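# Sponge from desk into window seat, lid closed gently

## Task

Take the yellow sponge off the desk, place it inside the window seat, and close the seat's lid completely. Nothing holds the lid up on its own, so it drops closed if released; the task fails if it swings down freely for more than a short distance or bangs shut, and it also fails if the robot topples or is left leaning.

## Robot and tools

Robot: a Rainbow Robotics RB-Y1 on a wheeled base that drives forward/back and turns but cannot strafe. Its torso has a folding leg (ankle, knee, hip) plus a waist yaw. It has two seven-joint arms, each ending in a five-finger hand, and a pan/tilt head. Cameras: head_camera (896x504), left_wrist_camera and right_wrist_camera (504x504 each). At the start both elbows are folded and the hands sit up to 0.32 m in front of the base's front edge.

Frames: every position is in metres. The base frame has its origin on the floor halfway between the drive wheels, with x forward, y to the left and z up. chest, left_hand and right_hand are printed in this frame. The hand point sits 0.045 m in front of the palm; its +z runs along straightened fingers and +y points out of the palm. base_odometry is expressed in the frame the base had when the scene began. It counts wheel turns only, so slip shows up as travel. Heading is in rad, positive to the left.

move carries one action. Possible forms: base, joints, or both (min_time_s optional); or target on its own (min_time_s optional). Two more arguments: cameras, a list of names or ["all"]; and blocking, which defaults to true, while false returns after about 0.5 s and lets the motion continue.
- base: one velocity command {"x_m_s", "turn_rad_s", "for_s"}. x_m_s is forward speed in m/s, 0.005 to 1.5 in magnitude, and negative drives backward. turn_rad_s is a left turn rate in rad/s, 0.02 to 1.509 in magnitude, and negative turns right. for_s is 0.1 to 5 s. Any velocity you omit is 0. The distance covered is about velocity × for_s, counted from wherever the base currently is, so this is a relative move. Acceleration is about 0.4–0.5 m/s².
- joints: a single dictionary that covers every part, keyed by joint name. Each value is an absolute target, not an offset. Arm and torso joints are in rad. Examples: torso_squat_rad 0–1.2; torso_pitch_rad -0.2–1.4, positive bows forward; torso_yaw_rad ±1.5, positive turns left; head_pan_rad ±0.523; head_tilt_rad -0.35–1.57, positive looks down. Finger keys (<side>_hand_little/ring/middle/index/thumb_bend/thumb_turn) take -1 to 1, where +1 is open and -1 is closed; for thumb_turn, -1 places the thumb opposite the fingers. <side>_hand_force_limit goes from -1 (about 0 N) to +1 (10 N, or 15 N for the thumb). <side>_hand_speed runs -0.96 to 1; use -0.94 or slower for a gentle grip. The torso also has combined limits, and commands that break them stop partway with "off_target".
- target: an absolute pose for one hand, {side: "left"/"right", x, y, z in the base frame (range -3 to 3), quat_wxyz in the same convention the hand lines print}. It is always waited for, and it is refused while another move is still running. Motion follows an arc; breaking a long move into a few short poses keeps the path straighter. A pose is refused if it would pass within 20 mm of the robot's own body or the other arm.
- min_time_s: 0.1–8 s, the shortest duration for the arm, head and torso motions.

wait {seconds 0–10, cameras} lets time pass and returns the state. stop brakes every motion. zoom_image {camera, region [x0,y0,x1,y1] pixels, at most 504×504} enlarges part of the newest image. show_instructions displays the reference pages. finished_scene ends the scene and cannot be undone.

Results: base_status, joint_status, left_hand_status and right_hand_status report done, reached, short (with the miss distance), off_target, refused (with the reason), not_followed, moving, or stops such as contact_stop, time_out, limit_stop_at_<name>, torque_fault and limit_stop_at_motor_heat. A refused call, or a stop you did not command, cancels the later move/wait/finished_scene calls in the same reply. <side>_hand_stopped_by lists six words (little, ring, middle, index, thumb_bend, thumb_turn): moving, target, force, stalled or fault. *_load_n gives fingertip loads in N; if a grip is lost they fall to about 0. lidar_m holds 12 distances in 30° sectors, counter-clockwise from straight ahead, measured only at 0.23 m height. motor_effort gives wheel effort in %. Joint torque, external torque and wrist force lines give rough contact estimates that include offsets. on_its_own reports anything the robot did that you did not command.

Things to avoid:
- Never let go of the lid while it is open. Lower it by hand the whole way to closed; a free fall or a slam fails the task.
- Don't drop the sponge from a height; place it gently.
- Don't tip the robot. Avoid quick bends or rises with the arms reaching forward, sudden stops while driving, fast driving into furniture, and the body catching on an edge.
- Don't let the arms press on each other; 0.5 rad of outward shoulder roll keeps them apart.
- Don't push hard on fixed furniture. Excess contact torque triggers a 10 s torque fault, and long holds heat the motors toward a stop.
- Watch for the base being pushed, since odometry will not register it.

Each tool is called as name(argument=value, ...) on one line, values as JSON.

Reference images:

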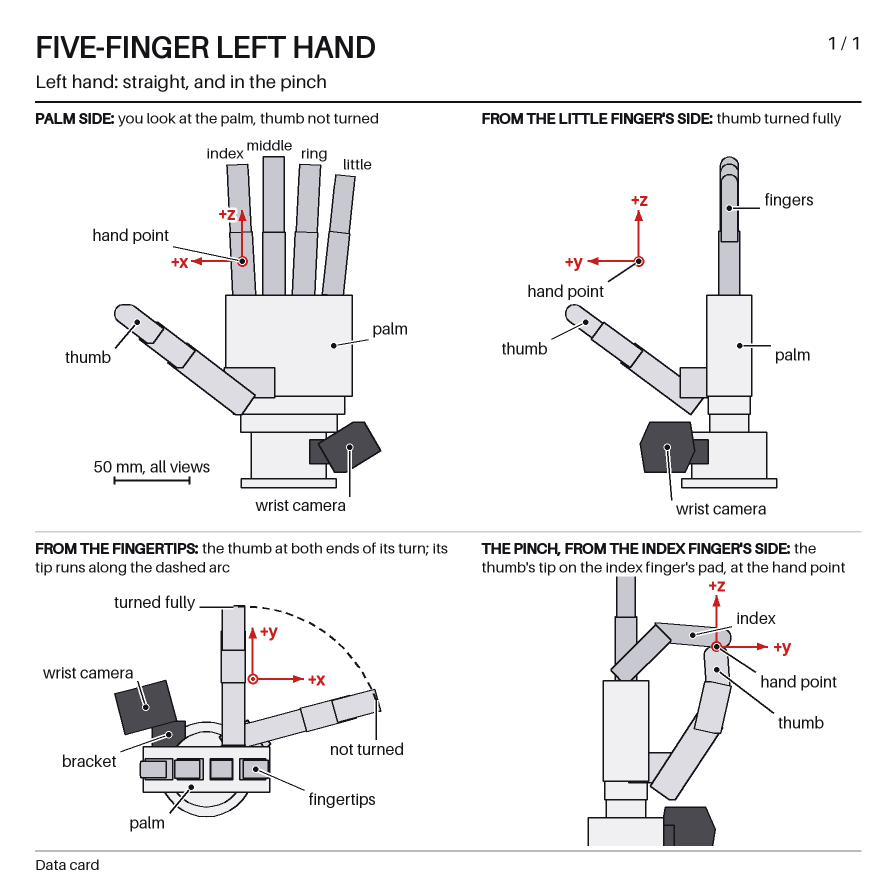

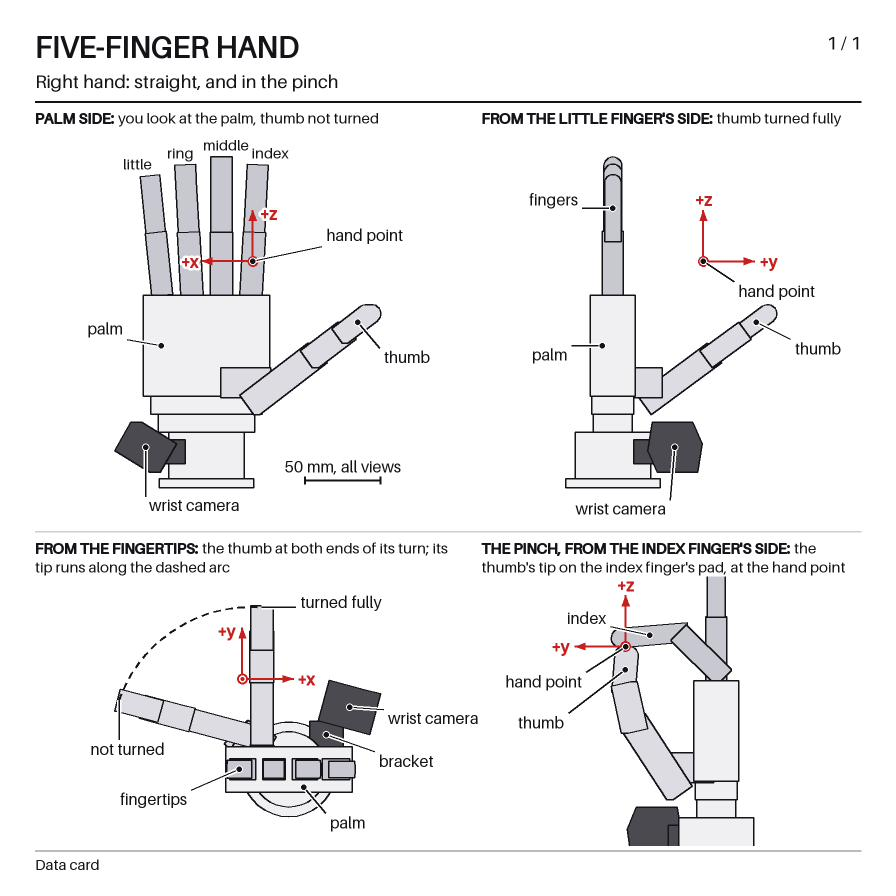

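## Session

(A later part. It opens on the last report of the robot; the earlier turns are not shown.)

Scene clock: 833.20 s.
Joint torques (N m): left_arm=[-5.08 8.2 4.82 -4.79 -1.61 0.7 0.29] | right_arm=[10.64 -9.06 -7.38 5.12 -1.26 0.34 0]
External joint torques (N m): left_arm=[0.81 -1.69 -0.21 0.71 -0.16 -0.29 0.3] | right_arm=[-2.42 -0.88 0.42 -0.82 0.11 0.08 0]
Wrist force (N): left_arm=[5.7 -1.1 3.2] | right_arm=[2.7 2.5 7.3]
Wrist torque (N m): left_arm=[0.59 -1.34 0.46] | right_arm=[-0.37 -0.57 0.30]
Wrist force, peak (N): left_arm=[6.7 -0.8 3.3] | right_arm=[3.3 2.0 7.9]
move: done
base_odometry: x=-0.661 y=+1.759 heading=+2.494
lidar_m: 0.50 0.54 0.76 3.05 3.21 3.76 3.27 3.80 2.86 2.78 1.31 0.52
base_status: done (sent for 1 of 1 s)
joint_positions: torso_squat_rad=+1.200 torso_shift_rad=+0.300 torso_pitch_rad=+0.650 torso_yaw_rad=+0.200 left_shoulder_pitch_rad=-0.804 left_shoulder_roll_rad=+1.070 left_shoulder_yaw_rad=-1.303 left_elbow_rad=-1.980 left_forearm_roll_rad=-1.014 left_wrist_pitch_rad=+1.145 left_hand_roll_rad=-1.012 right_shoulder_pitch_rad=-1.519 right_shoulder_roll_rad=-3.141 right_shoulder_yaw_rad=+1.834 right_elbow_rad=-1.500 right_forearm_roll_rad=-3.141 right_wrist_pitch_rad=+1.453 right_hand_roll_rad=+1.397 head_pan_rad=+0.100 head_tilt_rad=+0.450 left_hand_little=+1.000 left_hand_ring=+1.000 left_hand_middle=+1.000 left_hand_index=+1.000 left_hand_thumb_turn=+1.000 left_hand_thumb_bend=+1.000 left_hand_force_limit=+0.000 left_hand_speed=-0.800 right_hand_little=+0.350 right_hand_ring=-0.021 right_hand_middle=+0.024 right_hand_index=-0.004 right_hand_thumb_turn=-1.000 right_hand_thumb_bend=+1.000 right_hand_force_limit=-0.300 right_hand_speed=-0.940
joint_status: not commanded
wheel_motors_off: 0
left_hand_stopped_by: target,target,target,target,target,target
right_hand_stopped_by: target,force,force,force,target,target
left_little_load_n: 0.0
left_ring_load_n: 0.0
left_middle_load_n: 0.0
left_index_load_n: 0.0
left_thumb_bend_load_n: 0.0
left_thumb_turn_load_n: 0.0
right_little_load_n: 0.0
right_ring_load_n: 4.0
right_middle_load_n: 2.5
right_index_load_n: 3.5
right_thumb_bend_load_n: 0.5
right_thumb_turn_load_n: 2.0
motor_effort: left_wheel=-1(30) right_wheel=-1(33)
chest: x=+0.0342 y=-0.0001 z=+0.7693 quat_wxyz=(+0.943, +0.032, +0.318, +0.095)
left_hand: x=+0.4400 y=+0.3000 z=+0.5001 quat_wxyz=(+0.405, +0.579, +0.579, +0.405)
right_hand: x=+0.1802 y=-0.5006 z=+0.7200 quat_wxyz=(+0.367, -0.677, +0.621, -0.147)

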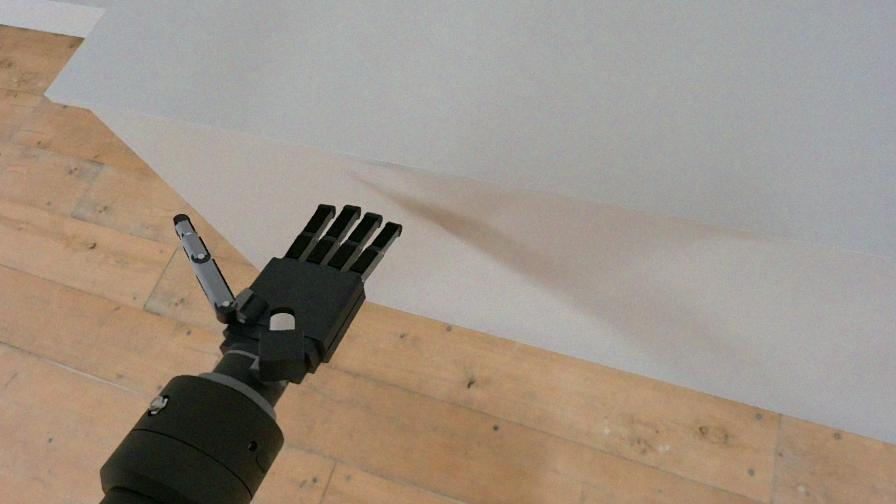

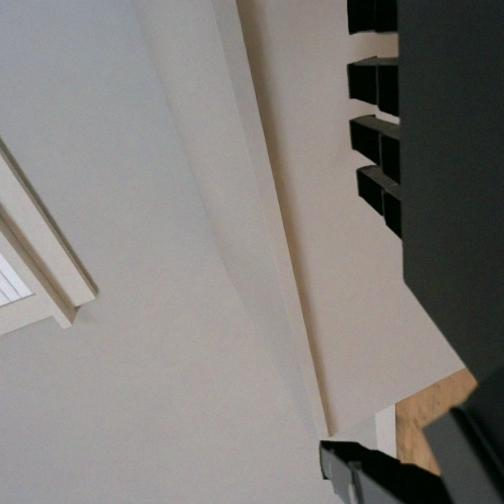

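move(base={"x_m_s":0.04,"for_s":0.7}, cameras=["head_camera","left_wrist_camera"])

zoom_image(camera="head_camera", region=[250, 125, 450, 275])

zoom_image(camera="left_wrist_camera", region=[180, 0, 432, 252])

Scene clock: 842.17 s.
Joint torques (N m): left_arm=[-5.44 8.46 5.14 -4.89 -1.59 0.79 0.22] | right_arm=[10.96 -9.04 -7.29 5.13 -1.3 0.34 0.01]
External joint torques (N m): left_arm=[0.46 -1.43 0.11 0.61 -0.14 -0.21 0.22] | right_arm=[-2.11 -0.86 0.51 -0.82 0.07 0.07 0.01]
Wrist force (N): left_arm=[5.7 -1.1 3.1] | right_arm=[2.9 1.9 6.8]
Wrist torque (N m): left_arm=[0.62 -1.36 0.42] | right_arm=[-0.45 -0.60 0.27]
Wrist force, peak (N): left_arm=[6.7 -0.9 3.3] | right_arm=[3.4 2.8 7.8]
move: done
base_odometry: x=-0.683 y=+1.776 heading=+2.494
lidar_m: 0.48 0.49 0.71 3.06 3.22 3.79 3.29 3.81 2.87 2.78 1.27 0.49
base_status: done (sent for 0.7 of 0.7 s)
joint_positions: torso_squat_rad=+1.200 torso_shift_rad=+0.300 torso_pitch_rad=+0.650 torso_yaw_rad=+0.200 left_shoulder_pitch_rad=-0.804 left_shoulder_roll_rad=+1.070 left_shoulder_yaw_rad=-1.303 left_elbow_rad=-1.980 left_forearm_roll_rad=-1.014 left_wrist_pitch_rad=+1.145 left_hand_roll_rad=-1.012 right_shoulder_pitch_rad=-1.520 right_shoulder_roll_rad=-3.141 right_shoulder_yaw_rad=+1.834 right_elbow_rad=-1.500 right_forearm_roll_rad=-3.141 right_wrist_pitch_rad=+1.453 right_hand_roll_rad=+1.397 head_pan_rad=+0.100 head_tilt_rad=+0.450 left_hand_little=+1.000 left_hand_ring=+1.000 left_hand_middle=+1.000 left_hand_index=+1.000 left_hand_thumb_turn=+1.000 left_hand_thumb_bend=+1.000 left_hand_force_limit=+0.000 left_hand_speed=-0.800 right_hand_little=+0.350 right_hand_ring=-0.021 right_hand_middle=+0.024 right_hand_index=-0.004 right_hand_thumb_turn=-1.000 right_hand_thumb_bend=+1.000 right_hand_force_limit=-0.300 right_hand_speed=-0.940
joint_status: not commanded
wheel_motors_off: 0
left_hand_stopped_by: target,target,target,target,target,target
right_hand_stopped_by: target,force,force,force,target,target
left_little_load_n: 0.0
left_ring_load_n: 0.0
left_middle_load_n: 0.0
left_index_load_n: 0.0
left_thumb_bend_load_n: -0.5
left_thumb_turn_load_n: 0.0
right_little_load_n: 0.0
right_ring_load_n: 4.0
right_middle_load_n: 2.5
right_index_load_n: 3.5
right_thumb_bend_load_n: 0.5
right_thumb_turn_load_n: 1.5
motor_effort: left_wheel=+0(22) right_wheel=-1(35)
chest: x=+0.0342 y=-0.0001 z=+0.7693 quat_wxyz=(+0.943, +0.032, +0.318, +0.095)
left_hand: x=+0.4400 y=+0.3000 z=+0.5001 quat_wxyz=(+0.405, +0.579, +0.579, +0.405)
right_hand: x=+0.1802 y=-0.5007 z=+0.7200 quat_wxyz=(+0.367, -0.677, +0.621, -0.147)

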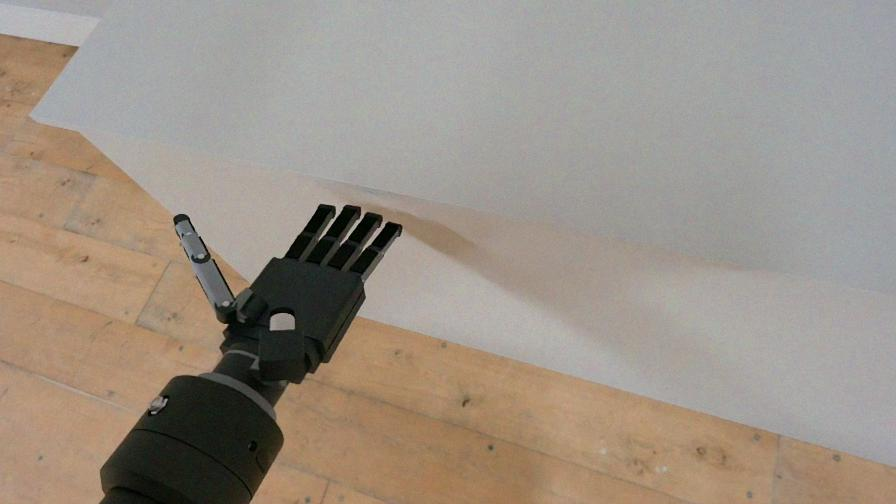

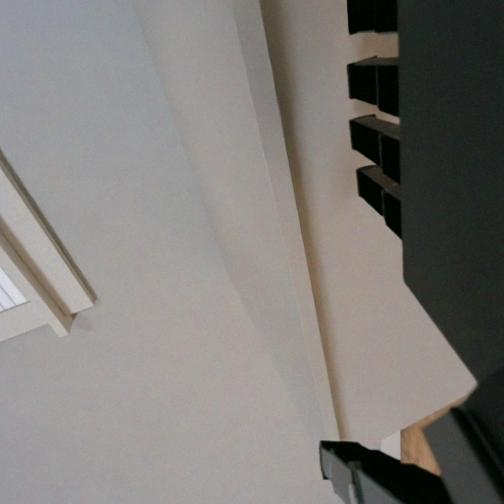

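Scaled by 2.520 from the camera's image (finer frame: 1280x720).

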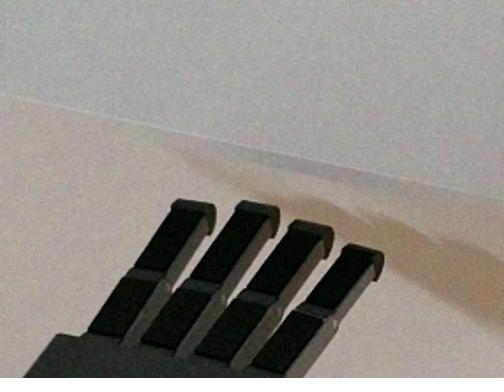

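Scaled by 2.000 from the camera's image (finer frame: 720x720).

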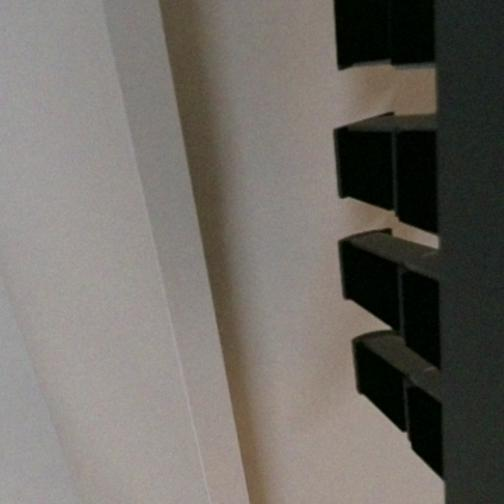

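move(target={"side":"left","x":0.45,"y":0.30,"z":0.50,"quat_wxyz":[0.4056,0.5794,0.5794,0.4056]}, min_time_s=1)

move(target={"side":"left","x":0.457,"y":0.30,"z":0.50,"quat_wxyz":[0.4056,0.5794,0.5794,0.4056]}, min_time_s=1, cameras=["head_camera","left_wrist_camera"])

zoom_image(camera="head_camera", region=[250, 125, 450, 275])

zoom_image(camera="left_wrist_camera", region=[180, 0, 432, 252])

Scene clock: 847.77 s.
Joint torques (N m): left_arm=[-6.92 7.6 6.16 -4.36 -1.31 0.58 -0.67] | right_arm=[10.79 -8.86 -7.39 5.04 -1.26 0.4 -0.02]
External joint torques (N m): left_arm=[-0.6 -2.33 0.88 1.04 0.13 -0.41 -0.66] | right_arm=[-2.28 -0.68 0.41 -0.91 0.12 0.14 -0.02]
Wrist force (N): left_arm=[5.9 -0.4 3.0] | right_arm=[2.7 2.3 7.1]
Wrist torque (N m): left_arm=[0.70 -1.36 0.20] | right_arm=[-0.37 -0.60 0.27]
Wrist force, peak (N): left_arm=[6.6 -1.2 3.5] | right_arm=[3.7 2.2 7.8]
move: done
base_odometry: x=-0.683 y=+1.776 heading=+2.494
lidar_m: 0.47 0.51 0.71 3.05 3.21 3.81 3.29 3.81 2.87 2.79 1.28 0.49
base_status: not commanded
joint_positions: torso_squat_rad=+1.200 torso_shift_rad=+0.300 torso_pitch_rad=+0.650 torso_yaw_rad=+0.200 left_shoulder_pitch_rad=-0.824 left_shoulder_roll_rad=+1.065 left_shoulder_yaw_rad=-1.294 left_elbow_rad=-1.964 left_forearm_roll_rad=-0.992 left_wrist_pitch_rad=+1.128 left_hand_roll_rad=-1.015 right_shoulder_pitch_rad=-1.520 right_shoulder_roll_rad=-3.141 right_shoulder_yaw_rad=+1.834 right_elbow_rad=-1.500 right_forearm_roll_rad=-3.141 right_wrist_pitch_rad=+1.453 right_hand_roll_rad=+1.397 head_pan_rad=+0.100 head_tilt_rad=+0.450 left_hand_little=+1.000 left_hand_ring=+1.000 left_hand_middle=+1.000 left_hand_index=+1.000 left_hand_thumb_turn=+1.000 left_hand_thumb_bend=+1.000 left_hand_force_limit=+0.000 left_hand_speed=-0.800 right_hand_little=+0.350 right_hand_ring=-0.021 right_hand_middle=+0.024 right_hand_index=-0.004 right_hand_thumb_turn=-1.000 right_hand_thumb_bend=+1.000 right_hand_force_limit=-0.300 right_hand_speed=-0.940
joint_status: all done
wheel_motors_off: 0
left_hand_stopped_by: target,target,target,target,target,target
right_hand_stopped_by: target,force,force,force,target,target
left_little_load_n: 0.0
left_ring_load_n: 0.0
left_middle_load_n: 0.0
left_index_load_n: 0.0
left_thumb_bend_load_n: 0.0
left_thumb_turn_load_n: 0.0
right_little_load_n: 0.0
right_ring_load_n: 4.0
right_middle_load_n: 2.5
right_index_load_n: 3.5
right_thumb_bend_load_n: 0.5
right_thumb_turn_load_n: 1.5
motor_effort: left_wheel=+2(3) right_wheel=-1(2)
chest: x=+0.0342 y=-0.0001 z=+0.7693 quat_wxyz=(+0.943, +0.032, +0.318, +0.095)
left_hand: x=+0.4496 y=+0.3001 z=+0.5003 quat_wxyz=(+0.405, +0.579, +0.579, +0.405)
left_hand_status: reached (checked arc that bows 0 mm and turns the hand up to 0 deg, planned for 1.0 s): 1 mm and 0.0 deg off.
right_hand: x=+0.1802 y=-0.5007 z=+0.7200 quat_wxyz=(+0.367, -0.677, +0.621, -0.147)
pictures: none

Scene clock: 849.10 s.
Joint torques (N m): left_arm=[-17.83 7.8 14.3 0.7 -0.98 0.03 -0.54] | right_arm=[10.73 -8.93 -7.41 5.1 -1.24 0.38 -0.02]
External joint torques (N m): left_arm=[-11.25 -2.16 8.88 6.03 0.46 -0.96 -0.54] | right_arm=[-2.34 -0.77 0.39 -0.84 0.13 0.12 -0.01]
Wrist force (N): left_arm=[5.8 -0.3 -45.3] | right_arm=[3.1 2.2 6.7]
Wrist torque (N m): left_arm=[3.31 -2.52 0.20] | right_arm=[-0.37 -0.60 0.30]
Wrist force, peak (N): left_arm=[6.1 1.4 -46.8] | right_arm=[3.2 2.1 7.9]
move: done
base_odometry: x=-0.683 y=+1.776 heading=+2.495
lidar_m: 0.47 0.50 0.70 3.06 3.21 3.79 3.29 3.80 2.86 2.78 1.27 0.49
base_status: not commanded
joint_positions: torso_squat_rad=+1.200 torso_shift_rad=+0.300 torso_pitch_rad=+0.649 torso_yaw_rad=+0.200 left_shoulder_pitch_rad=-0.836 left_shoulder_roll_rad=+1.061 left_shoulder_yaw_rad=-1.289 left_elbow_rad=-1.953 left_forearm_roll_rad=-0.977 left_wrist_pitch_rad=+1.115 left_hand_roll_rad=-1.017 right_shoulder_pitch_rad=-1.520 right_shoulder_roll_rad=-3.141 right_shoulder_yaw_rad=+1.834 right_elbow_rad=-1.500 right_forearm_roll_rad=-3.141 right_wrist_pitch_rad=+1.453 right_hand_roll_rad=+1.397 head_pan_rad=+0.100 head_tilt_rad=+0.450 left_hand_little=+1.000 left_hand_ring=+1.000 left_hand_middle=+1.000 left_hand_index=+1.000 left_hand_thumb_turn=+1.000 left_hand_thumb_bend=+1.000 left_hand_force_limit=+0.000 left_hand_speed=-0.800 right_hand_little=+0.350 right_hand_ring=-0.021 right_hand_middle=+0.024 right_hand_index=-0.004 right_hand_thumb_turn=-1.000 right_hand_thumb_bend=+1.000 right_hand_force_limit=-0.300 right_hand_speed=-0.940
joint_status: all done
wheel_motors_off: 0
left_hand_stopped_by: target,target,target,target,target,target
right_hand_stopped_by: target,force,force,force,target,target
left_little_load_n: 0.0
left_ring_load_n: 0.0
left_middle_load_n: -5.0
left_index_load_n: 0.0
left_thumb_bend_load_n: 0.0
left_thumb_turn_load_n: 0.0
right_little_load_n: 0.0
right_ring_load_n: 4.0
right_middle_load_n: 2.5
right_index_load_n: 3.5
right_thumb_bend_load_n: 0.5
right_thumb_turn_load_n: 1.5
motor_effort: left_wheel=+11(13) right_wheel=-1(2)
chest: x=+0.0340 y=-0.0001 z=+0.7694 quat_wxyz=(+0.943, +0.032, +0.317, +0.095)
left_hand: x=+0.4549 y=+0.3002 z=+0.4990 quat_wxyz=(+0.404, +0.580, +0.580, +0.404)
left_hand_status: reached (checked arc that bows 0 mm and turns the hand up to 0 deg, planned for 1.0 s): 2 mm and 0.2 deg off.
right_hand: x=+0.1802 y=-0.5006 z=+0.7201 quat_wxyz=(+0.368, -0.677, +0.620, -0.147)

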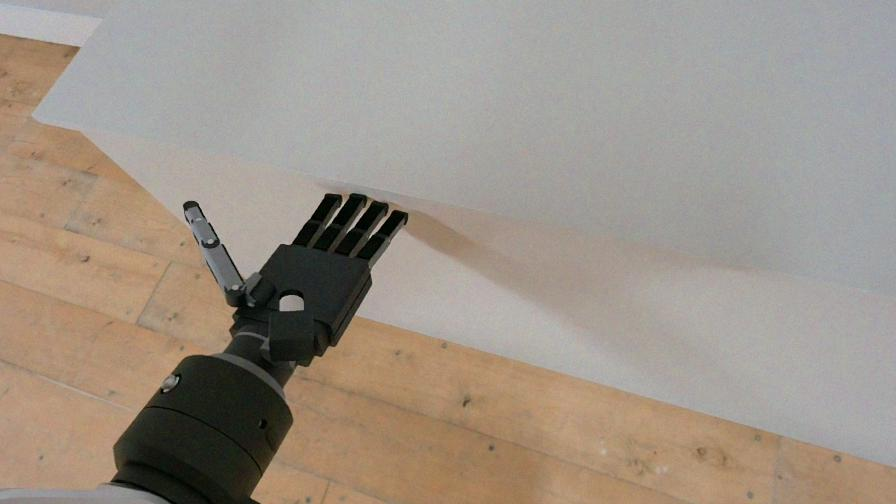

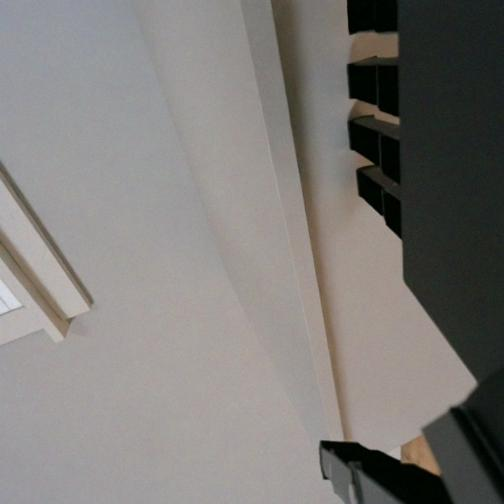

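Scaled by 2.520 from the camera's image (finer frame: 1280x720).

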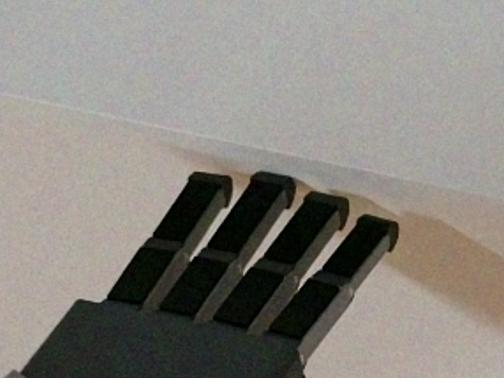

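Scaled by 2.000 from the camera's image (finer frame: 720x720).

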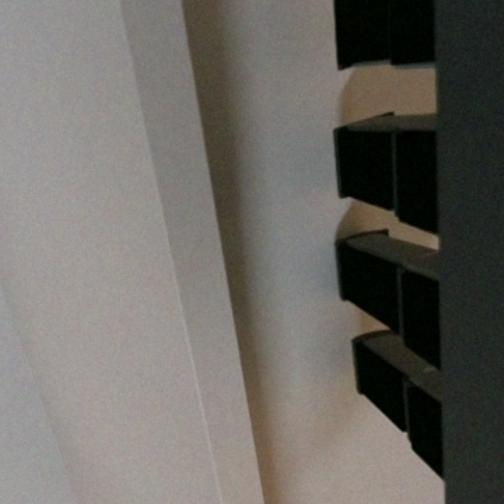

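move(target={"side":"left","x":0.449,"y":0.30,"z":0.50,"quat_wxyz":[0.4056,0.5794,0.5794,0.4056]}, min_time_s=0.7)

move(target={"side":"left","x":0.449,"y":0.30,"z":0.516,"quat_wxyz":[0.4056,0.5794,0.5794,0.4056]}, min_time_s=1, cameras=["head_camera","left_wrist_camera"])

zoom_image(camera="head_camera", region=[250, 125, 450, 275])

zoom_image(camera="left_wrist_camera", region=[180, 0, 432, 252])

Scene clock: 855.07 s.
Joint torques (N m): left_arm=[-5.07 10.66 4.55 -5.4 -1.8 1.15 0.18] | right_arm=[10.79 -8.86 -7.38 5.01 -1.28 0.37 0]
External joint torques (N m): left_arm=[1.24 0.74 -0.73 0 -0.35 0.16 0.18] | right_arm=[-2.28 -0.69 0.42 -0.93 0.09 0.11 0.01]
Wrist force (N): left_arm=[5.8 -1.2 2.6] | right_arm=[2.5 2.5 7.5]
Wrist torque (N m): left_arm=[0.62 -1.38 0.43] | right_arm=[-0.40 -0.56 0.24]
Wrist force, peak (N): left_arm=[6.3 1.6 -46.6] | right_arm=[3.4 3.1 7.7]
move: done
base_odometry: x=-0.683 y=+1.776 heading=+2.495
lidar_m: 0.47 0.50 0.71 3.06 3.21 3.80 3.29 3.78 2.87 2.78 1.27 0.49
base_status: not commanded
joint_positions: torso_squat_rad=+1.200 torso_shift_rad=+0.300 torso_pitch_rad=+0.650 torso_yaw_rad=+0.200 left_shoulder_pitch_rad=-0.824 left_shoulder_roll_rad=+1.063 left_shoulder_yaw_rad=-1.294 left_elbow_rad=-1.962 left_forearm_roll_rad=-0.993 left_wrist_pitch_rad=+1.127 left_hand_roll_rad=-1.014 right_shoulder_pitch_rad=-1.520 right_shoulder_roll_rad=-3.141 right_shoulder_yaw_rad=+1.834 right_elbow_rad=-1.500 right_forearm_roll_rad=-3.141 right_wrist_pitch_rad=+1.453 right_hand_roll_rad=+1.397 head_pan_rad=+0.100 head_tilt_rad=+0.450 left_hand_little=+1.000 left_hand_ring=+1.000 left_hand_middle=+1.000 left_hand_index=+1.000 left_hand_thumb_turn=+1.000 left_hand_thumb_bend=+1.000 left_hand_force_limit=+0.000 left_hand_speed=-0.800 right_hand_little=+0.350 right_hand_ring=-0.021 right_hand_middle=+0.024 right_hand_index=-0.004 right_hand_thumb_turn=-1.000 right_hand_thumb_bend=+1.000 right_hand_force_limit=-0.300 right_hand_speed=-0.940
joint_status: all done
wheel_motors_off: 0
left_hand_stopped_by: target,target,target,target,target,target
right_hand_stopped_by: target,force,force,force,target,target
left_little_load_n: 0.0
left_ring_load_n: 0.0
left_middle_load_n: -0.5
left_index_load_n: 0.0
left_thumb_bend_load_n: -0.5
left_thumb_turn_load_n: 0.0
right_little_load_n: 0.0
right_ring_load_n: 4.0
right_middle_load_n: 2.5
right_index_load_n: 3.5
right_thumb_bend_load_n: 0.5
right_thumb_turn_load_n: 1.5
motor_effort: left_wheel=+4(13) right_wheel=-1(2)
chest: x=+0.0342 y=-0.0001 z=+0.7693 quat_wxyz=(+0.943, +0.032, +0.318, +0.095)
left_hand: x=+0.4494 y=+0.2997 z=+0.4998 quat_wxyz=(+0.406, +0.579, +0.579, +0.405)
left_hand_status: reached (checked arc that bows 0 mm and turns the hand up to 0 deg, planned for 0.7 s): 1 mm and 0.0 deg off.
right_hand: x=+0.1802 y=-0.5006 z=+0.7201 quat_wxyz=(+0.367, -0.677, +0.620, -0.147)
pictures: none

Scene clock: 856.40 s.
Joint torques (N m): left_arm=[-6.78 10.59 5.96 -5.45 -1.39 0.99 -0.58] | right_arm=[10.86 -8.73 -7.53 5.03 -1.23 0.42 -0.03]
External joint torques (N m): left_arm=[-0.49 0.52 0.58 0.08 0.09 0.05 -0.57] | right_arm=[-2.21 -0.56 0.27 -0.92 0.14 0.16 -0.03]
Wrist force (N): left_arm=[5.8 -0.8 3.3] | right_arm=[3.0 1.9 7.0]
Wrist torque (N m): left_arm=[0.60 -1.34 0.20] | right_arm=[-0.43 -0.67 0.26]
Wrist force, peak (N): left_arm=[6.5 -1.3 3.4] | right_arm=[3.6 2.3 7.6]
move: done
base_odometry: x=-0.683 y=+1.776 heading=+2.495
lidar_m: 0.47 0.49 0.70 3.05 3.22 3.80 3.30 3.80 2.86 2.79 1.27 0.49
base_status: not commanded
joint_positions: torso_squat_rad=+1.200 torso_shift_rad=+0.300 torso_pitch_rad=+0.650 torso_yaw_rad=+0.200 left_shoulder_pitch_rad=-0.824 left_shoulder_roll_rad=+1.102 left_shoulder_yaw_rad=-1.284 left_elbow_rad=-2.029 left_forearm_roll_rad=-0.969 left_wrist_pitch_rad=+1.140 left_hand_roll_rad=-1.043 right_shoulder_pitch_rad=-1.520 right_shoulder_roll_rad=-3.141 right_shoulder_yaw_rad=+1.834 right_elbow_rad=-1.500 right_forearm_roll_rad=-3.141 right_wrist_pitch_rad=+1.453 right_hand_roll_rad=+1.397 head_pan_rad=+0.100 head_tilt_rad=+0.450 left_hand_little=+1.000 left_hand_ring=+1.000 left_hand_middle=+1.000 left_hand_index=+1.000 left_hand_thumb_turn=+1.000 left_hand_thumb_bend=+1.000 left_hand_force_limit=+0.000 left_hand_speed=-0.800 right_hand_little=+0.350 right_hand_ring=-0.021 right_hand_middle=+0.024 right_hand_index=-0.004 right_hand_thumb_turn=-1.000 right_hand_thumb_bend=+1.000 right_hand_force_limit=-0.300 right_hand_speed=-0.940
joint_status: all done
wheel_motors_off: 0
left_hand_stopped_by: target,target,target,target,target,target
right_hand_stopped_by: target,force,force,force,target,target
left_little_load_n: 0.0
left_ring_load_n: 0.0
left_middle_load_n: 0.0
left_index_load_n: 0.0
left_thumb_bend_load_n: 0.0
left_thumb_turn_load_n: 0.0
right_little_load_n: 0.0
right_ring_load_n: 4.0
right_middle_load_n: 2.5
right_index_load_n: 3.5
right_thumb_bend_load_n: 0.0
right_thumb_turn_load_n: 1.5
motor_effort: left_wheel=+4(5) right_wheel=-1(2)
chest: x=+0.0342 y=-0.0001 z=+0.7693 quat_wxyz=(+0.943, +0.032, +0.318, +0.095)
left_hand: x=+0.4492 y=+0.2996 z=+0.5153 quat_wxyz=(+0.407, +0.579, +0.578, +0.406)
left_hand_status: reached (checked arc that bows 2 mm and turns the hand up to 0 deg, planned for 1.0 s): 1 mm and 0.2 deg off.
right_hand: x=+0.1802 y=-0.5006 z=+0.7200 quat_wxyz=(+0.367, -0.677, +0.620, -0.147)

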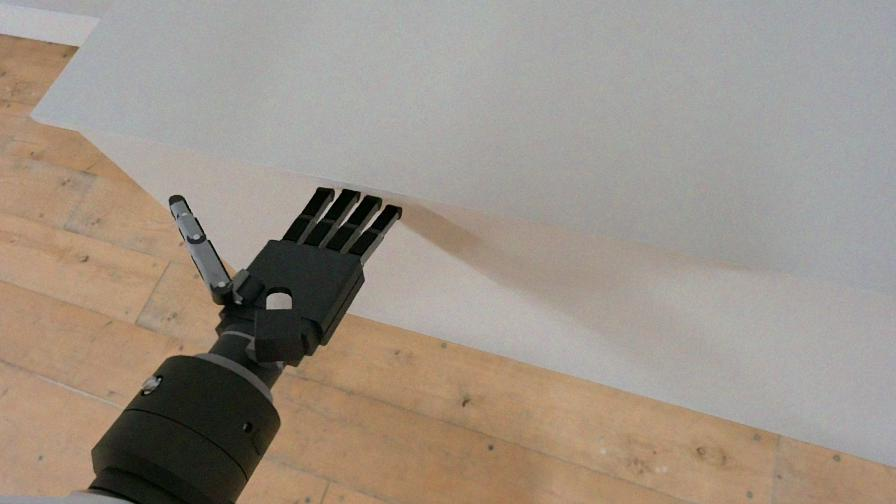

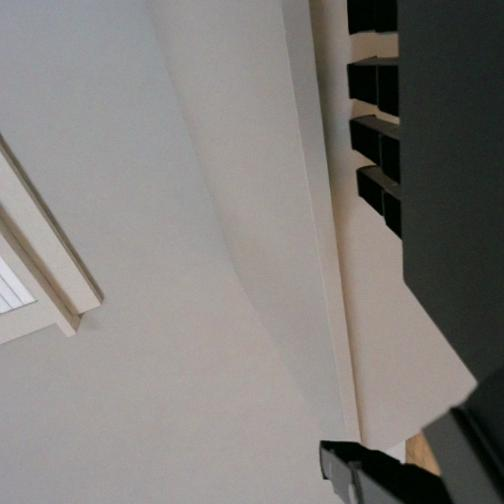

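Scaled by 2.520 from the camera's image (finer frame: 1280x720).

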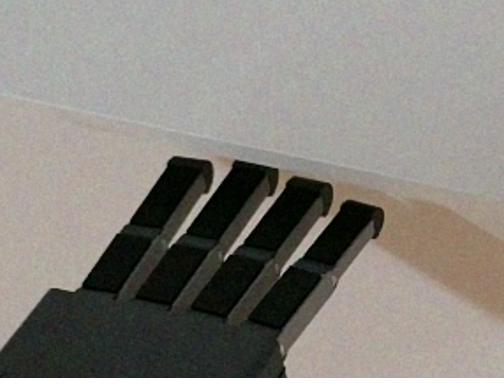

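Scaled by 2.000 from the camera's image (finer frame: 720x720).

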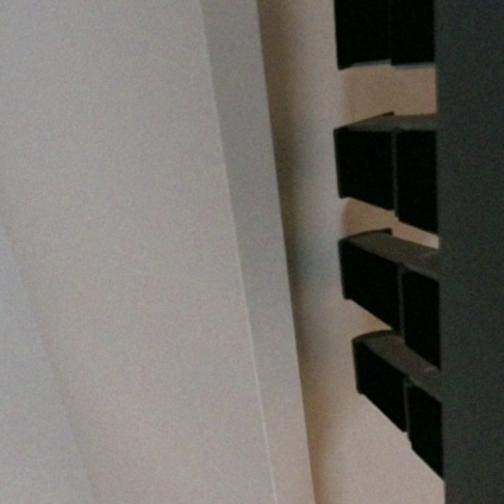

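move(target={"side":"left","x":0.449,"y":0.30,"z":0.526,"quat_wxyz":[0.4056,0.5794,0.5794,0.4056]}, min_time_s=1)

move(target={"side":"left","x":0.449,"y":0.30,"z":0.532,"quat_wxyz":[0.4056,0.5794,0.5794,0.4056]}, min_time_s=1, cameras=["head_camera","left_wrist_camera"])

zoom_image(camera="head_camera", region=[250, 125, 450, 275])

zoom_image(camera="left_wrist_camera", region=[180, 0, 432, 252])

Scene clock: 862.70 s.
Joint torques (N m): left_arm=[-6.59 10.87 6.28 -5.53 -1.38 1.05 -0.58] | right_arm=[10.88 -8.94 -7.44 5.21 -1.29 0.38 0.03]
External joint torques (N m): left_arm=[-0.31 0.7 0.83 0.08 0.13 0.14 -0.57] | right_arm=[-2.19 -0.77 0.36 -0.74 0.08 0.12 0.04]
Wrist force (N): left_arm=[6.6 -0.9 3.0] | right_arm=[3.4 1.8 7.4]
Wrist torque (N m): left_arm=[0.61 -1.46 0.28] | right_arm=[-0.47 -0.73 0.30]
Wrist force, peak (N): left_arm=[6.7 -0.5 3.4] | right_arm=[3.0 1.8 8.2]
move: done
base_odometry: x=-0.683 y=+1.776 heading=+2.495
lidar_m: 0.48 0.50 0.71 3.07 3.23 3.81 3.29 3.80 2.86 2.78 1.26 0.49
base_status: not commanded
joint_positions: torso_squat_rad=+1.200 torso_shift_rad=+0.300 torso_pitch_rad=+0.650 torso_yaw_rad=+0.200 left_shoulder_pitch_rad=-0.826 left_shoulder_roll_rad=+1.129 left_shoulder_yaw_rad=-1.277 left_elbow_rad=-2.076 left_forearm_roll_rad=-0.948 left_wrist_pitch_rad=+1.149 left_hand_roll_rad=-1.065 right_shoulder_pitch_rad=-1.520 right_shoulder_roll_rad=-3.141 right_shoulder_yaw_rad=+1.834 right_elbow_rad=-1.500 right_forearm_roll_rad=-3.141 right_wrist_pitch_rad=+1.453 right_hand_roll_rad=+1.397 head_pan_rad=+0.100 head_tilt_rad=+0.450 left_hand_little=+1.000 left_hand_ring=+1.000 left_hand_middle=+1.000 left_hand_index=+1.000 left_hand_thumb_turn=+1.000 left_hand_thumb_bend=+1.000 left_hand_force_limit=+0.000 left_hand_speed=-0.800 right_hand_little=+0.350 right_hand_ring=-0.021 right_hand_middle=+0.024 right_hand_index=-0.004 right_hand_thumb_turn=-1.000 right_hand_thumb_bend=+1.000 right_hand_force_limit=-0.300 right_hand_speed=-0.940
joint_status: all done
wheel_motors_off: 0
left_hand_stopped_by: target,target,target,target,target,target
right_hand_stopped_by: target,force,force,force,target,target
left_little_load_n: 0.0
left_ring_load_n: 0.0
left_middle_load_n: 0.0
left_index_load_n: 0.0
left_thumb_bend_load_n: 0.0
left_thumb_turn_load_n: 0.0
right_little_load_n: 0.0
right_ring_load_n: 4.0
right_middle_load_n: 2.5
right_index_load_n: 3.5
right_thumb_bend_load_n: 0.5
right_thumb_turn_load_n: 1.5
motor_effort: left_wheel=+4(5) right_wheel=-1(2)
chest: x=+0.0342 y=-0.0001 z=+0.7693 quat_wxyz=(+0.943, +0.032, +0.318, +0.095)
left_hand: x=+0.4490 y=+0.2997 z=+0.5255 quat_wxyz=(+0.406, +0.579, +0.579, +0.405)
left_hand_status: reached (checked arc that bows 1 mm and turns the hand up to 0 deg, planned for 1.0 s): 1 mm and 0.1 deg off.
right_hand: x=+0.1802 y=-0.5006 z=+0.7200 quat_wxyz=(+0.367, -0.677, +0.620, -0.147)
pictures: none

Scene clock: 864.03 s.
Joint torques (N m): left_arm=[-6.72 11.3 6.66 -5.54 -1.55 1.1 -0.54] | right_arm=[11.06 -8.89 -7.11 4.93 -1.31 0.38 0.05]
External joint torques (N m): left_arm=[-0.44 1.07 1.16 0.1 -0.03 0.21 -0.53] | right_arm=[-2.01 -0.72 0.69 -1.01 0.06 0.12 0.06]
Wrist force (N): left_arm=[5.8 -2.2 3.0] | right_arm=[2.9 2.3 6.9]
Wrist torque (N m): left_arm=[0.70 -1.50 0.24] | right_arm=[-0.37 -0.62 0.25]
Wrist force, peak (N): left_arm=[6.8 -0.7 3.2] | right_arm=[3.0 2.0 7.7]
move: done
base_odometry: x=-0.683 y=+1.776 heading=+2.495
lidar_m: 0.47 0.50 0.70 3.06 3.21 3.79 3.30 3.81 2.86 2.78 1.27 0.49
base_status: not commanded
joint_positions: torso_squat_rad=+1.200 torso_shift_rad=+0.300 torso_pitch_rad=+0.650 torso_yaw_rad=+0.200 left_shoulder_pitch_rad=-0.827 left_shoulder_roll_rad=+1.145 left_shoulder_yaw_rad=-1.273 left_elbow_rad=-2.103 left_forearm_roll_rad=-0.934 left_wrist_pitch_rad=+1.155 left_hand_roll_rad=-1.077 right_shoulder_pitch_rad=-1.520 right_shoulder_roll_rad=-3.141 right_shoulder_yaw_rad=+1.834 right_elbow_rad=-1.500 right_forearm_roll_rad=-3.141 right_wrist_pitch_rad=+1.453 right_hand_roll_rad=+1.397 head_pan_rad=+0.100 head_tilt_rad=+0.450 left_hand_little=+1.000 left_hand_ring=+1.000 left_hand_middle=+1.000 left_hand_index=+1.000 left_hand_thumb_turn=+1.000 left_hand_thumb_bend=+1.000 left_hand_force_limit=+0.000 left_hand_speed=-0.800 right_hand_little=+0.350 right_hand_ring=-0.021 right_hand_middle=+0.024 right_hand_index=-0.004 right_hand_thumb_turn=-1.000 right_hand_thumb_bend=+1.000 right_hand_force_limit=-0.300 right_hand_speed=-0.940
joint_status: all done
wheel_motors_off: 0
left_hand_stopped_by: target,target,target,target,target,target
right_hand_stopped_by: target,force,force,force,target,target
left_little_load_n: 0.0
left_ring_load_n: 0.0
left_middle_load_n: 0.0
left_index_load_n: 0.0
left_thumb_bend_load_n: 0.5
left_thumb_turn_load_n: 0.0
right_little_load_n: 0.0
right_ring_load_n: 4.0
right_middle_load_n: 2.5
right_index_load_n: 3.5
right_thumb_bend_load_n: 0.5
right_thumb_turn_load_n: 1.5
motor_effort: left_wheel=+4(5) right_wheel=-1(2)
chest: x=+0.0342 y=-0.0001 z=+0.7693 quat_wxyz=(+0.943, +0.032, +0.318, +0.095)
left_hand: x=+0.4489 y=+0.2998 z=+0.5316 quat_wxyz=(+0.406, +0.579, +0.579, +0.405)
left_hand_status: reached (checked arc that bows 1 mm and turns the hand up to 0 deg, planned for 1.0 s): 0 mm and 0.0 deg off.
right_hand: x=+0.1802 y=-0.5006 z=+0.7200 quat_wxyz=(+0.367, -0.677, +0.620, -0.147)

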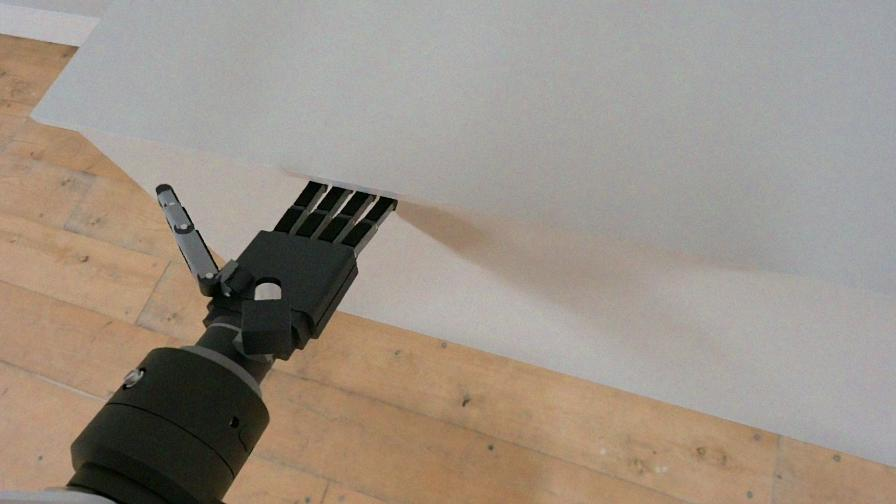

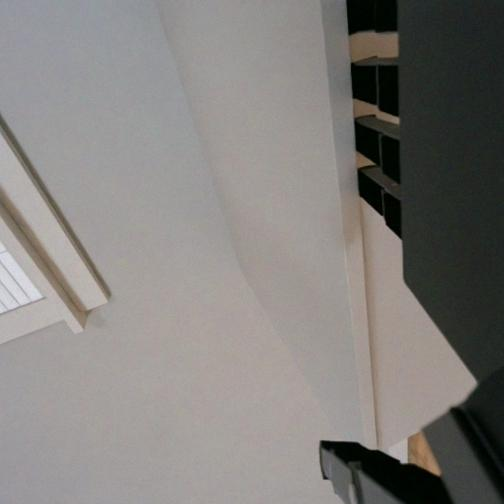

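Scaled by 2.520 from the camera's image (finer frame: 1280x720).

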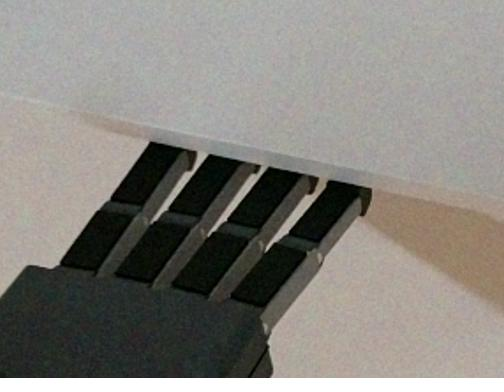

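Scaled by 2.000 from the camera's image (finer frame: 720x720).

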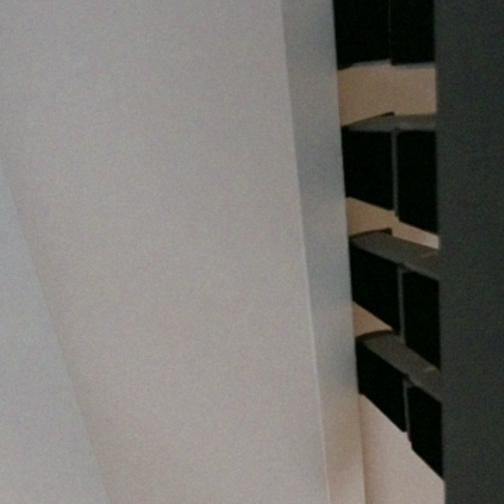

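move(target={"side":"left","x":0.450,"y":0.30,"z":0.54,"quat_wxyz":[0.4056,0.5794,0.5794,0.4056]}, min_time_s=1)

move(target={"side":"left","x":0.453,"y":0.30,"z":0.553,"quat_wxyz":[0.4056,0.5794,0.5794,0.4056]}, min_time_s=1.2, cameras=["head_camera","left_wrist_camera"])

zoom_image(camera="head_camera", region=[250, 125, 450, 275])

zoom_image(camera="left_wrist_camera", region=[180, 0, 432, 252])

Scene clock: 871.53 s.
Joint torques (N m): left_arm=[-14.47 12.99 13.59 -8.79 -7.16 3.66 -0.45] | right_arm=[10.74 -8.64 -7.57 5.07 -1.19 0.41 0.01]
External joint torques (N m): left_arm=[-8.2 2.7 8.06 -3.11 -5.63 2.8 -0.45] | right_arm=[-2.32 -0.46 0.22 -0.88 0.18 0.15 0.02]
Wrist force (N): left_arm=[5.7 -19.9 9.2] | right_arm=[2.4 2.4 6.9]
Wrist torque (N m): left_arm=[1.41 -1.29 0.88] | right_arm=[-0.41 -0.53 0.24]
Wrist force, peak (N): left_arm=[8.9 -19.9 12.7] | right_arm=[2.7 2.5 8.0]
move: done
base_odometry: x=-0.683 y=+1.776 heading=+2.495
lidar_m: 0.47 0.50 0.71 3.06 3.22 3.80 3.29 3.80 2.87 2.78 1.27 0.50
base_status: not commanded
joint_positions: torso_squat_rad=+1.200 torso_shift_rad=+0.300 torso_pitch_rad=+0.650 torso_yaw_rad=+0.200 left_shoulder_pitch_rad=-0.829 left_shoulder_roll_rad=+1.164 left_shoulder_yaw_rad=-1.268 left_elbow_rad=-2.134 left_forearm_roll_rad=-0.915 left_wrist_pitch_rad=+1.159 left_hand_roll_rad=-1.091 right_shoulder_pitch_rad=-1.520 right_shoulder_roll_rad=-3.141 right_shoulder_yaw_rad=+1.834 right_elbow_rad=-1.500 right_forearm_roll_rad=-3.141 right_wrist_pitch_rad=+1.453 right_hand_roll_rad=+1.397 head_pan_rad=+0.100 head_tilt_rad=+0.450 left_hand_little=+1.000 left_hand_ring=+1.000 left_hand_middle=+1.000 left_hand_index=+1.000 left_hand_thumb_turn=+1.000 left_hand_thumb_bend=+1.000 left_hand_force_limit=+0.000 left_hand_speed=-0.800 right_hand_little=+0.350 right_hand_ring=-0.021 right_hand_middle=+0.024 right_hand_index=-0.004 right_hand_thumb_turn=-1.000 right_hand_thumb_bend=+1.000 right_hand_force_limit=-0.300 right_hand_speed=-0.940
joint_status: all done
wheel_motors_off: 0
left_hand_stopped_by: target,target,target,target,target,target
right_hand_stopped_by: target,force,force,force,target,target
left_little_load_n: 0.0
left_ring_load_n: 0.5
left_middle_load_n: 0.5
left_index_load_n: 0.5
left_thumb_bend_load_n: 0.0
left_thumb_turn_load_n: 0.0
right_little_load_n: 0.0
right_ring_load_n: 4.0
right_middle_load_n: 2.5
right_index_load_n: 3.5
right_thumb_bend_load_n: 0.5
right_thumb_turn_load_n: 1.5
motor_effort: left_wheel=+4(5) right_wheel=-1(2)
chest: x=+0.0344 y=+0.0000 z=+0.7692 quat_wxyz=(+0.943, +0.032, +0.318, +0.095)
left_hand: x=+0.4489 y=+0.3000 z=+0.5372 quat_wxyz=(+0.404, +0.580, +0.580, +0.404)
left_hand_status: reached (checked arc that bows 1 mm and turns the hand up to 0 deg, planned for 1.0 s): 3 mm and 0.3 deg off.
right_hand: x=+0.1804 y=-0.5006 z=+0.7199 quat_wxyz=(+0.367, -0.677, +0.621, -0.147)
pictures: none

Scene clock: 873.07 s.
Joint torques (N m): left_arm=[-22.65 13.65 20.66 -7.14 -9.49 4.44 -0.43] | right_arm=[10.86 -8.89 -7.48 5.01 -1.27 0.32 -0.09]
External joint torques (N m): left_arm=[-16.29 3.25 15 -1.43 -7.94 3.62 -0.42] | right_arm=[-2.2 -0.7 0.32 -0.94 0.1 0.06 -0.09]
Wrist force (N): left_arm=[5.2 -28.3 -12.2] | right_arm=[2.8 2.2 7.7]
Wrist torque (N m): left_arm=[3.08 -1.95 1.17] | right_arm=[-0.44 -0.60 0.29]
Wrist force, peak (N): left_arm=[5.9 -28.7 -11.9] | right_arm=[3.1 2.3 7.8]
move: done
base_odometry: x=-0.683 y=+1.776 heading=+2.495
lidar_m: 0.47 0.50 0.72 3.06 3.21 3.80 3.30 3.79 2.86 2.78 1.27 0.50
base_status: not commanded
joint_positions: torso_squat_rad=+1.200 torso_shift_rad=+0.300 torso_pitch_rad=+0.651 torso_yaw_rad=+0.200 left_shoulder_pitch_rad=-0.836 left_shoulder_roll_rad=+1.194 left_shoulder_yaw_rad=-1.257 left_elbow_rad=-2.181 left_forearm_roll_rad=-0.884 left_wrist_pitch_rad=+1.166 left_hand_roll_rad=-1.113 right_shoulder_pitch_rad=-1.520 right_shoulder_roll_rad=-3.141 right_shoulder_yaw_rad=+1.834 right_elbow_rad=-1.500 right_forearm_roll_rad=-3.141 right_wrist_pitch_rad=+1.453 right_hand_roll_rad=+1.397 head_pan_rad=+0.100 head_tilt_rad=+0.450 left_hand_little=+1.000 left_hand_ring=+1.000 left_hand_middle=+1.000 left_hand_index=+1.000 left_hand_thumb_turn=+1.000 left_hand_thumb_bend=+1.000 left_hand_force_limit=+0.000 left_hand_speed=-0.800 right_hand_little=+0.350 right_hand_ring=-0.021 right_hand_middle=+0.024 right_hand_index=-0.004 right_hand_thumb_turn=-1.000 right_hand_thumb_bend=+1.000 right_hand_force_limit=-0.300 right_hand_speed=-0.940
joint_status: all done
wheel_motors_off: 0
left_hand_stopped_by: target,target,target,target,target,target
right_hand_stopped_by: target,force,force,force,target,target
left_little_load_n: 0.5
left_ring_load_n: 1.0
left_middle_load_n: 0.5
left_index_load_n: 0.5
left_thumb_bend_load_n: 0.0
left_thumb_turn_load_n: 0.0
right_little_load_n: 0.0
right_ring_load_n: 4.0
right_middle_load_n: 2.5
right_index_load_n: 3.5
right_thumb_bend_load_n: 0.5
right_thumb_turn_load_n: 1.5
motor_effort: left_wheel=+5(6) right_wheel=-1(2)
chest: x=+0.0344 y=+0.0000 z=+0.7692 quat_wxyz=(+0.943, +0.032, +0.318, +0.095)
left_hand: x=+0.4505 y=+0.3000 z=+0.5489 quat_wxyz=(+0.404, +0.581, +0.581, +0.403)
left_hand_status: reached (checked arc that bows 1 mm and turns the hand up to 0 deg, planned for 1.2 s): 5 mm and 0.4 deg off.
right_hand: x=+0.1804 y=-0.5006 z=+0.7199 quat_wxyz=(+0.367, -0.677, +0.621, -0.147)

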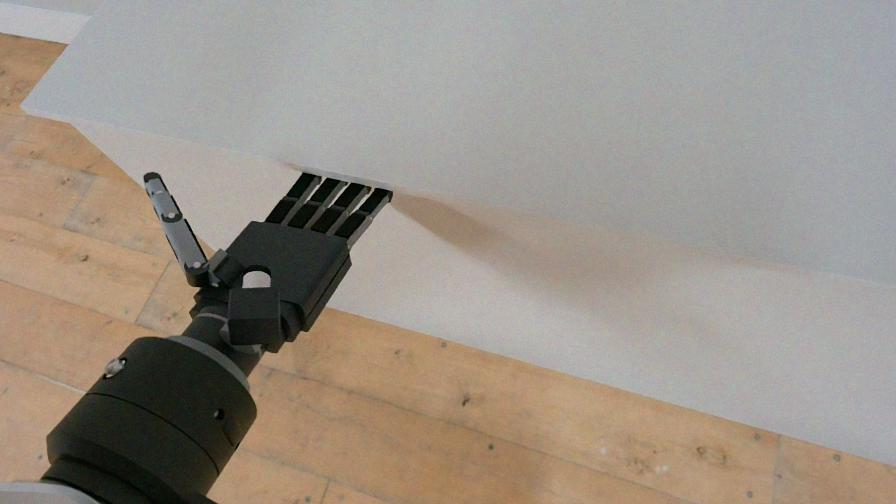

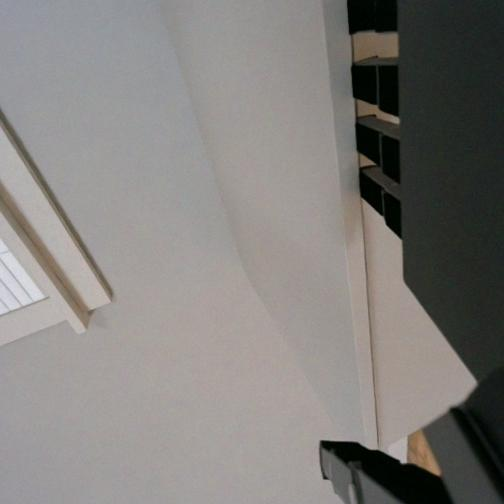

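Scaled by 2.520 from the camera's image (finer frame: 1280x720).

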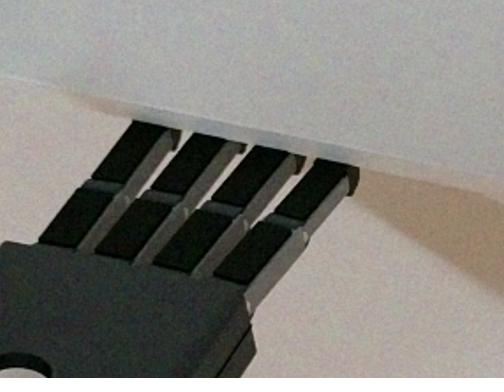

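Scaled by 2.000 from the camera's image (finer frame: 720x720).

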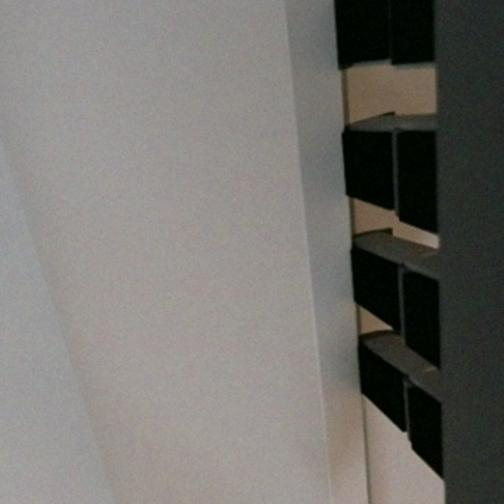

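move(target={"side":"left","x":0.451,"y":0.30,"z":0.572,"quat_wxyz":[0.4056,0.5794,0.5794,0.4056]}, min_time_s=1.5, cameras=["head_camera"])

zoom_image(camera="head_camera", region=[150, 200, 650, 504])

Scene clock: 890.13 s.
Joint torques (N m): left_arm=[-14.71 13.34 14.42 -8.47 -7.21 3.5 -0.36] | right_arm=[10.9 -8.99 -7.13 5.11 -1.22 0.36 0]
External joint torques (N m): left_arm=[-8.38 2.79 8.66 -2.7 -5.63 2.74 -0.36] | right_arm=[-2.16 -0.81 0.66 -0.84 0.15 0.1 0.01]
Wrist force (N): left_arm=[4.6 -19.4 8.1] | right_arm=[2.7 2.1 6.5]
Wrist torque (N m): left_arm=[1.56 -1.34 0.86] | right_arm=[-0.39 -0.59 0.27]
Wrist force, peak (N): left_arm=[5.3 -29.3 -12.2] | right_arm=[3.5 2.2 7.7]
move: done
base_odometry: x=-0.683 y=+1.776 heading=+2.495
lidar_m: 0.47 0.50 0.71 3.06 3.22 3.79 3.29 3.80 2.86 2.78 1.27 0.49
base_status: not commanded
joint_positions: torso_squat_rad=+1.200 torso_shift_rad=+0.300 torso_pitch_rad=+0.651 torso_yaw_rad=+0.200 left_shoulder_pitch_rad=-0.841 left_shoulder_roll_rad=+1.245 left_shoulder_yaw_rad=-1.240 left_elbow_rad=-2.263 left_forearm_roll_rad=-0.846 left_wrist_pitch_rad=+1.186 left_hand_roll_rad=-1.144 right_shoulder_pitch_rad=-1.520 right_shoulder_roll_rad=-3.141 right_shoulder_yaw_rad=+1.834 right_elbow_rad=-1.500 right_forearm_roll_rad=-3.141 right_wrist_pitch_rad=+1.453 right_hand_roll_rad=+1.397 head_pan_rad=+0.100 head_tilt_rad=+0.450 left_hand_little=+1.000 left_hand_ring=+1.000 left_hand_middle=+1.000 left_hand_index=+1.000 left_hand_thumb_turn=+1.000 left_hand_thumb_bend=+1.000 left_hand_force_limit=+0.000 left_hand_speed=-0.800 right_hand_little=+0.350 right_hand_ring=-0.021 right_hand_middle=+0.024 right_hand_index=-0.004 right_hand_thumb_turn=-1.000 right_hand_thumb_bend=+1.000 right_hand_force_limit=-0.300 right_hand_speed=-0.940
joint_status: all done
wheel_motors_off: 0
left_hand_stopped_by: target,target,target,target,target,target
right_hand_stopped_by: target,force,force,force,target,target
left_little_load_n: 0.5
left_ring_load_n: 1.0
left_middle_load_n: 0.5
left_index_load_n: 0.0
left_thumb_bend_load_n: 0.0
left_thumb_turn_load_n: 0.0
right_little_load_n: 0.0
right_ring_load_n: 4.0
right_middle_load_n: 2.5
right_index_load_n: 3.5
right_thumb_bend_load_n: 0.5
right_thumb_turn_load_n: 2.0
motor_effort: left_wheel=+4(7) right_wheel=-1(2)
chest: x=+0.0344 y=+0.0000 z=+0.7692 quat_wxyz=(+0.943, +0.032, +0.318, +0.095)
left_hand: x=+0.4498 y=+0.3001 z=+0.5697 quat_wxyz=(+0.404, +0.580, +0.581, +0.404)
left_hand_status: reached (checked arc that bows 2 mm and turns the hand up to 1 deg, planned for 1.5 s): 3 mm and 0.3 deg off.
right_hand: x=+0.1804 y=-0.5006 z=+0.7199 quat_wxyz=(+0.367, -0.677, +0.621, -0.147)

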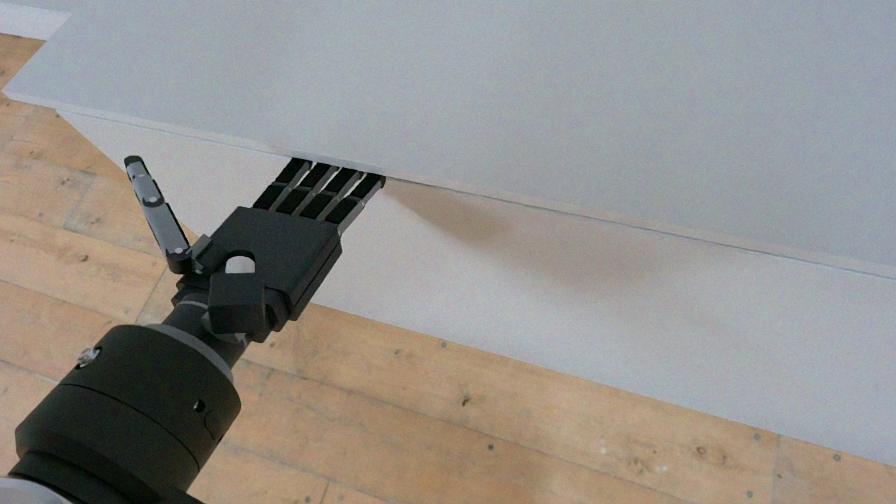

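Scaled by 1.008 from the camera's image (finer frame: 1280x720).

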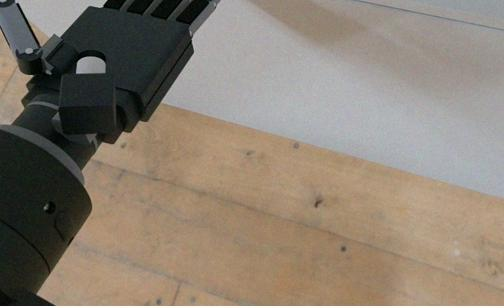

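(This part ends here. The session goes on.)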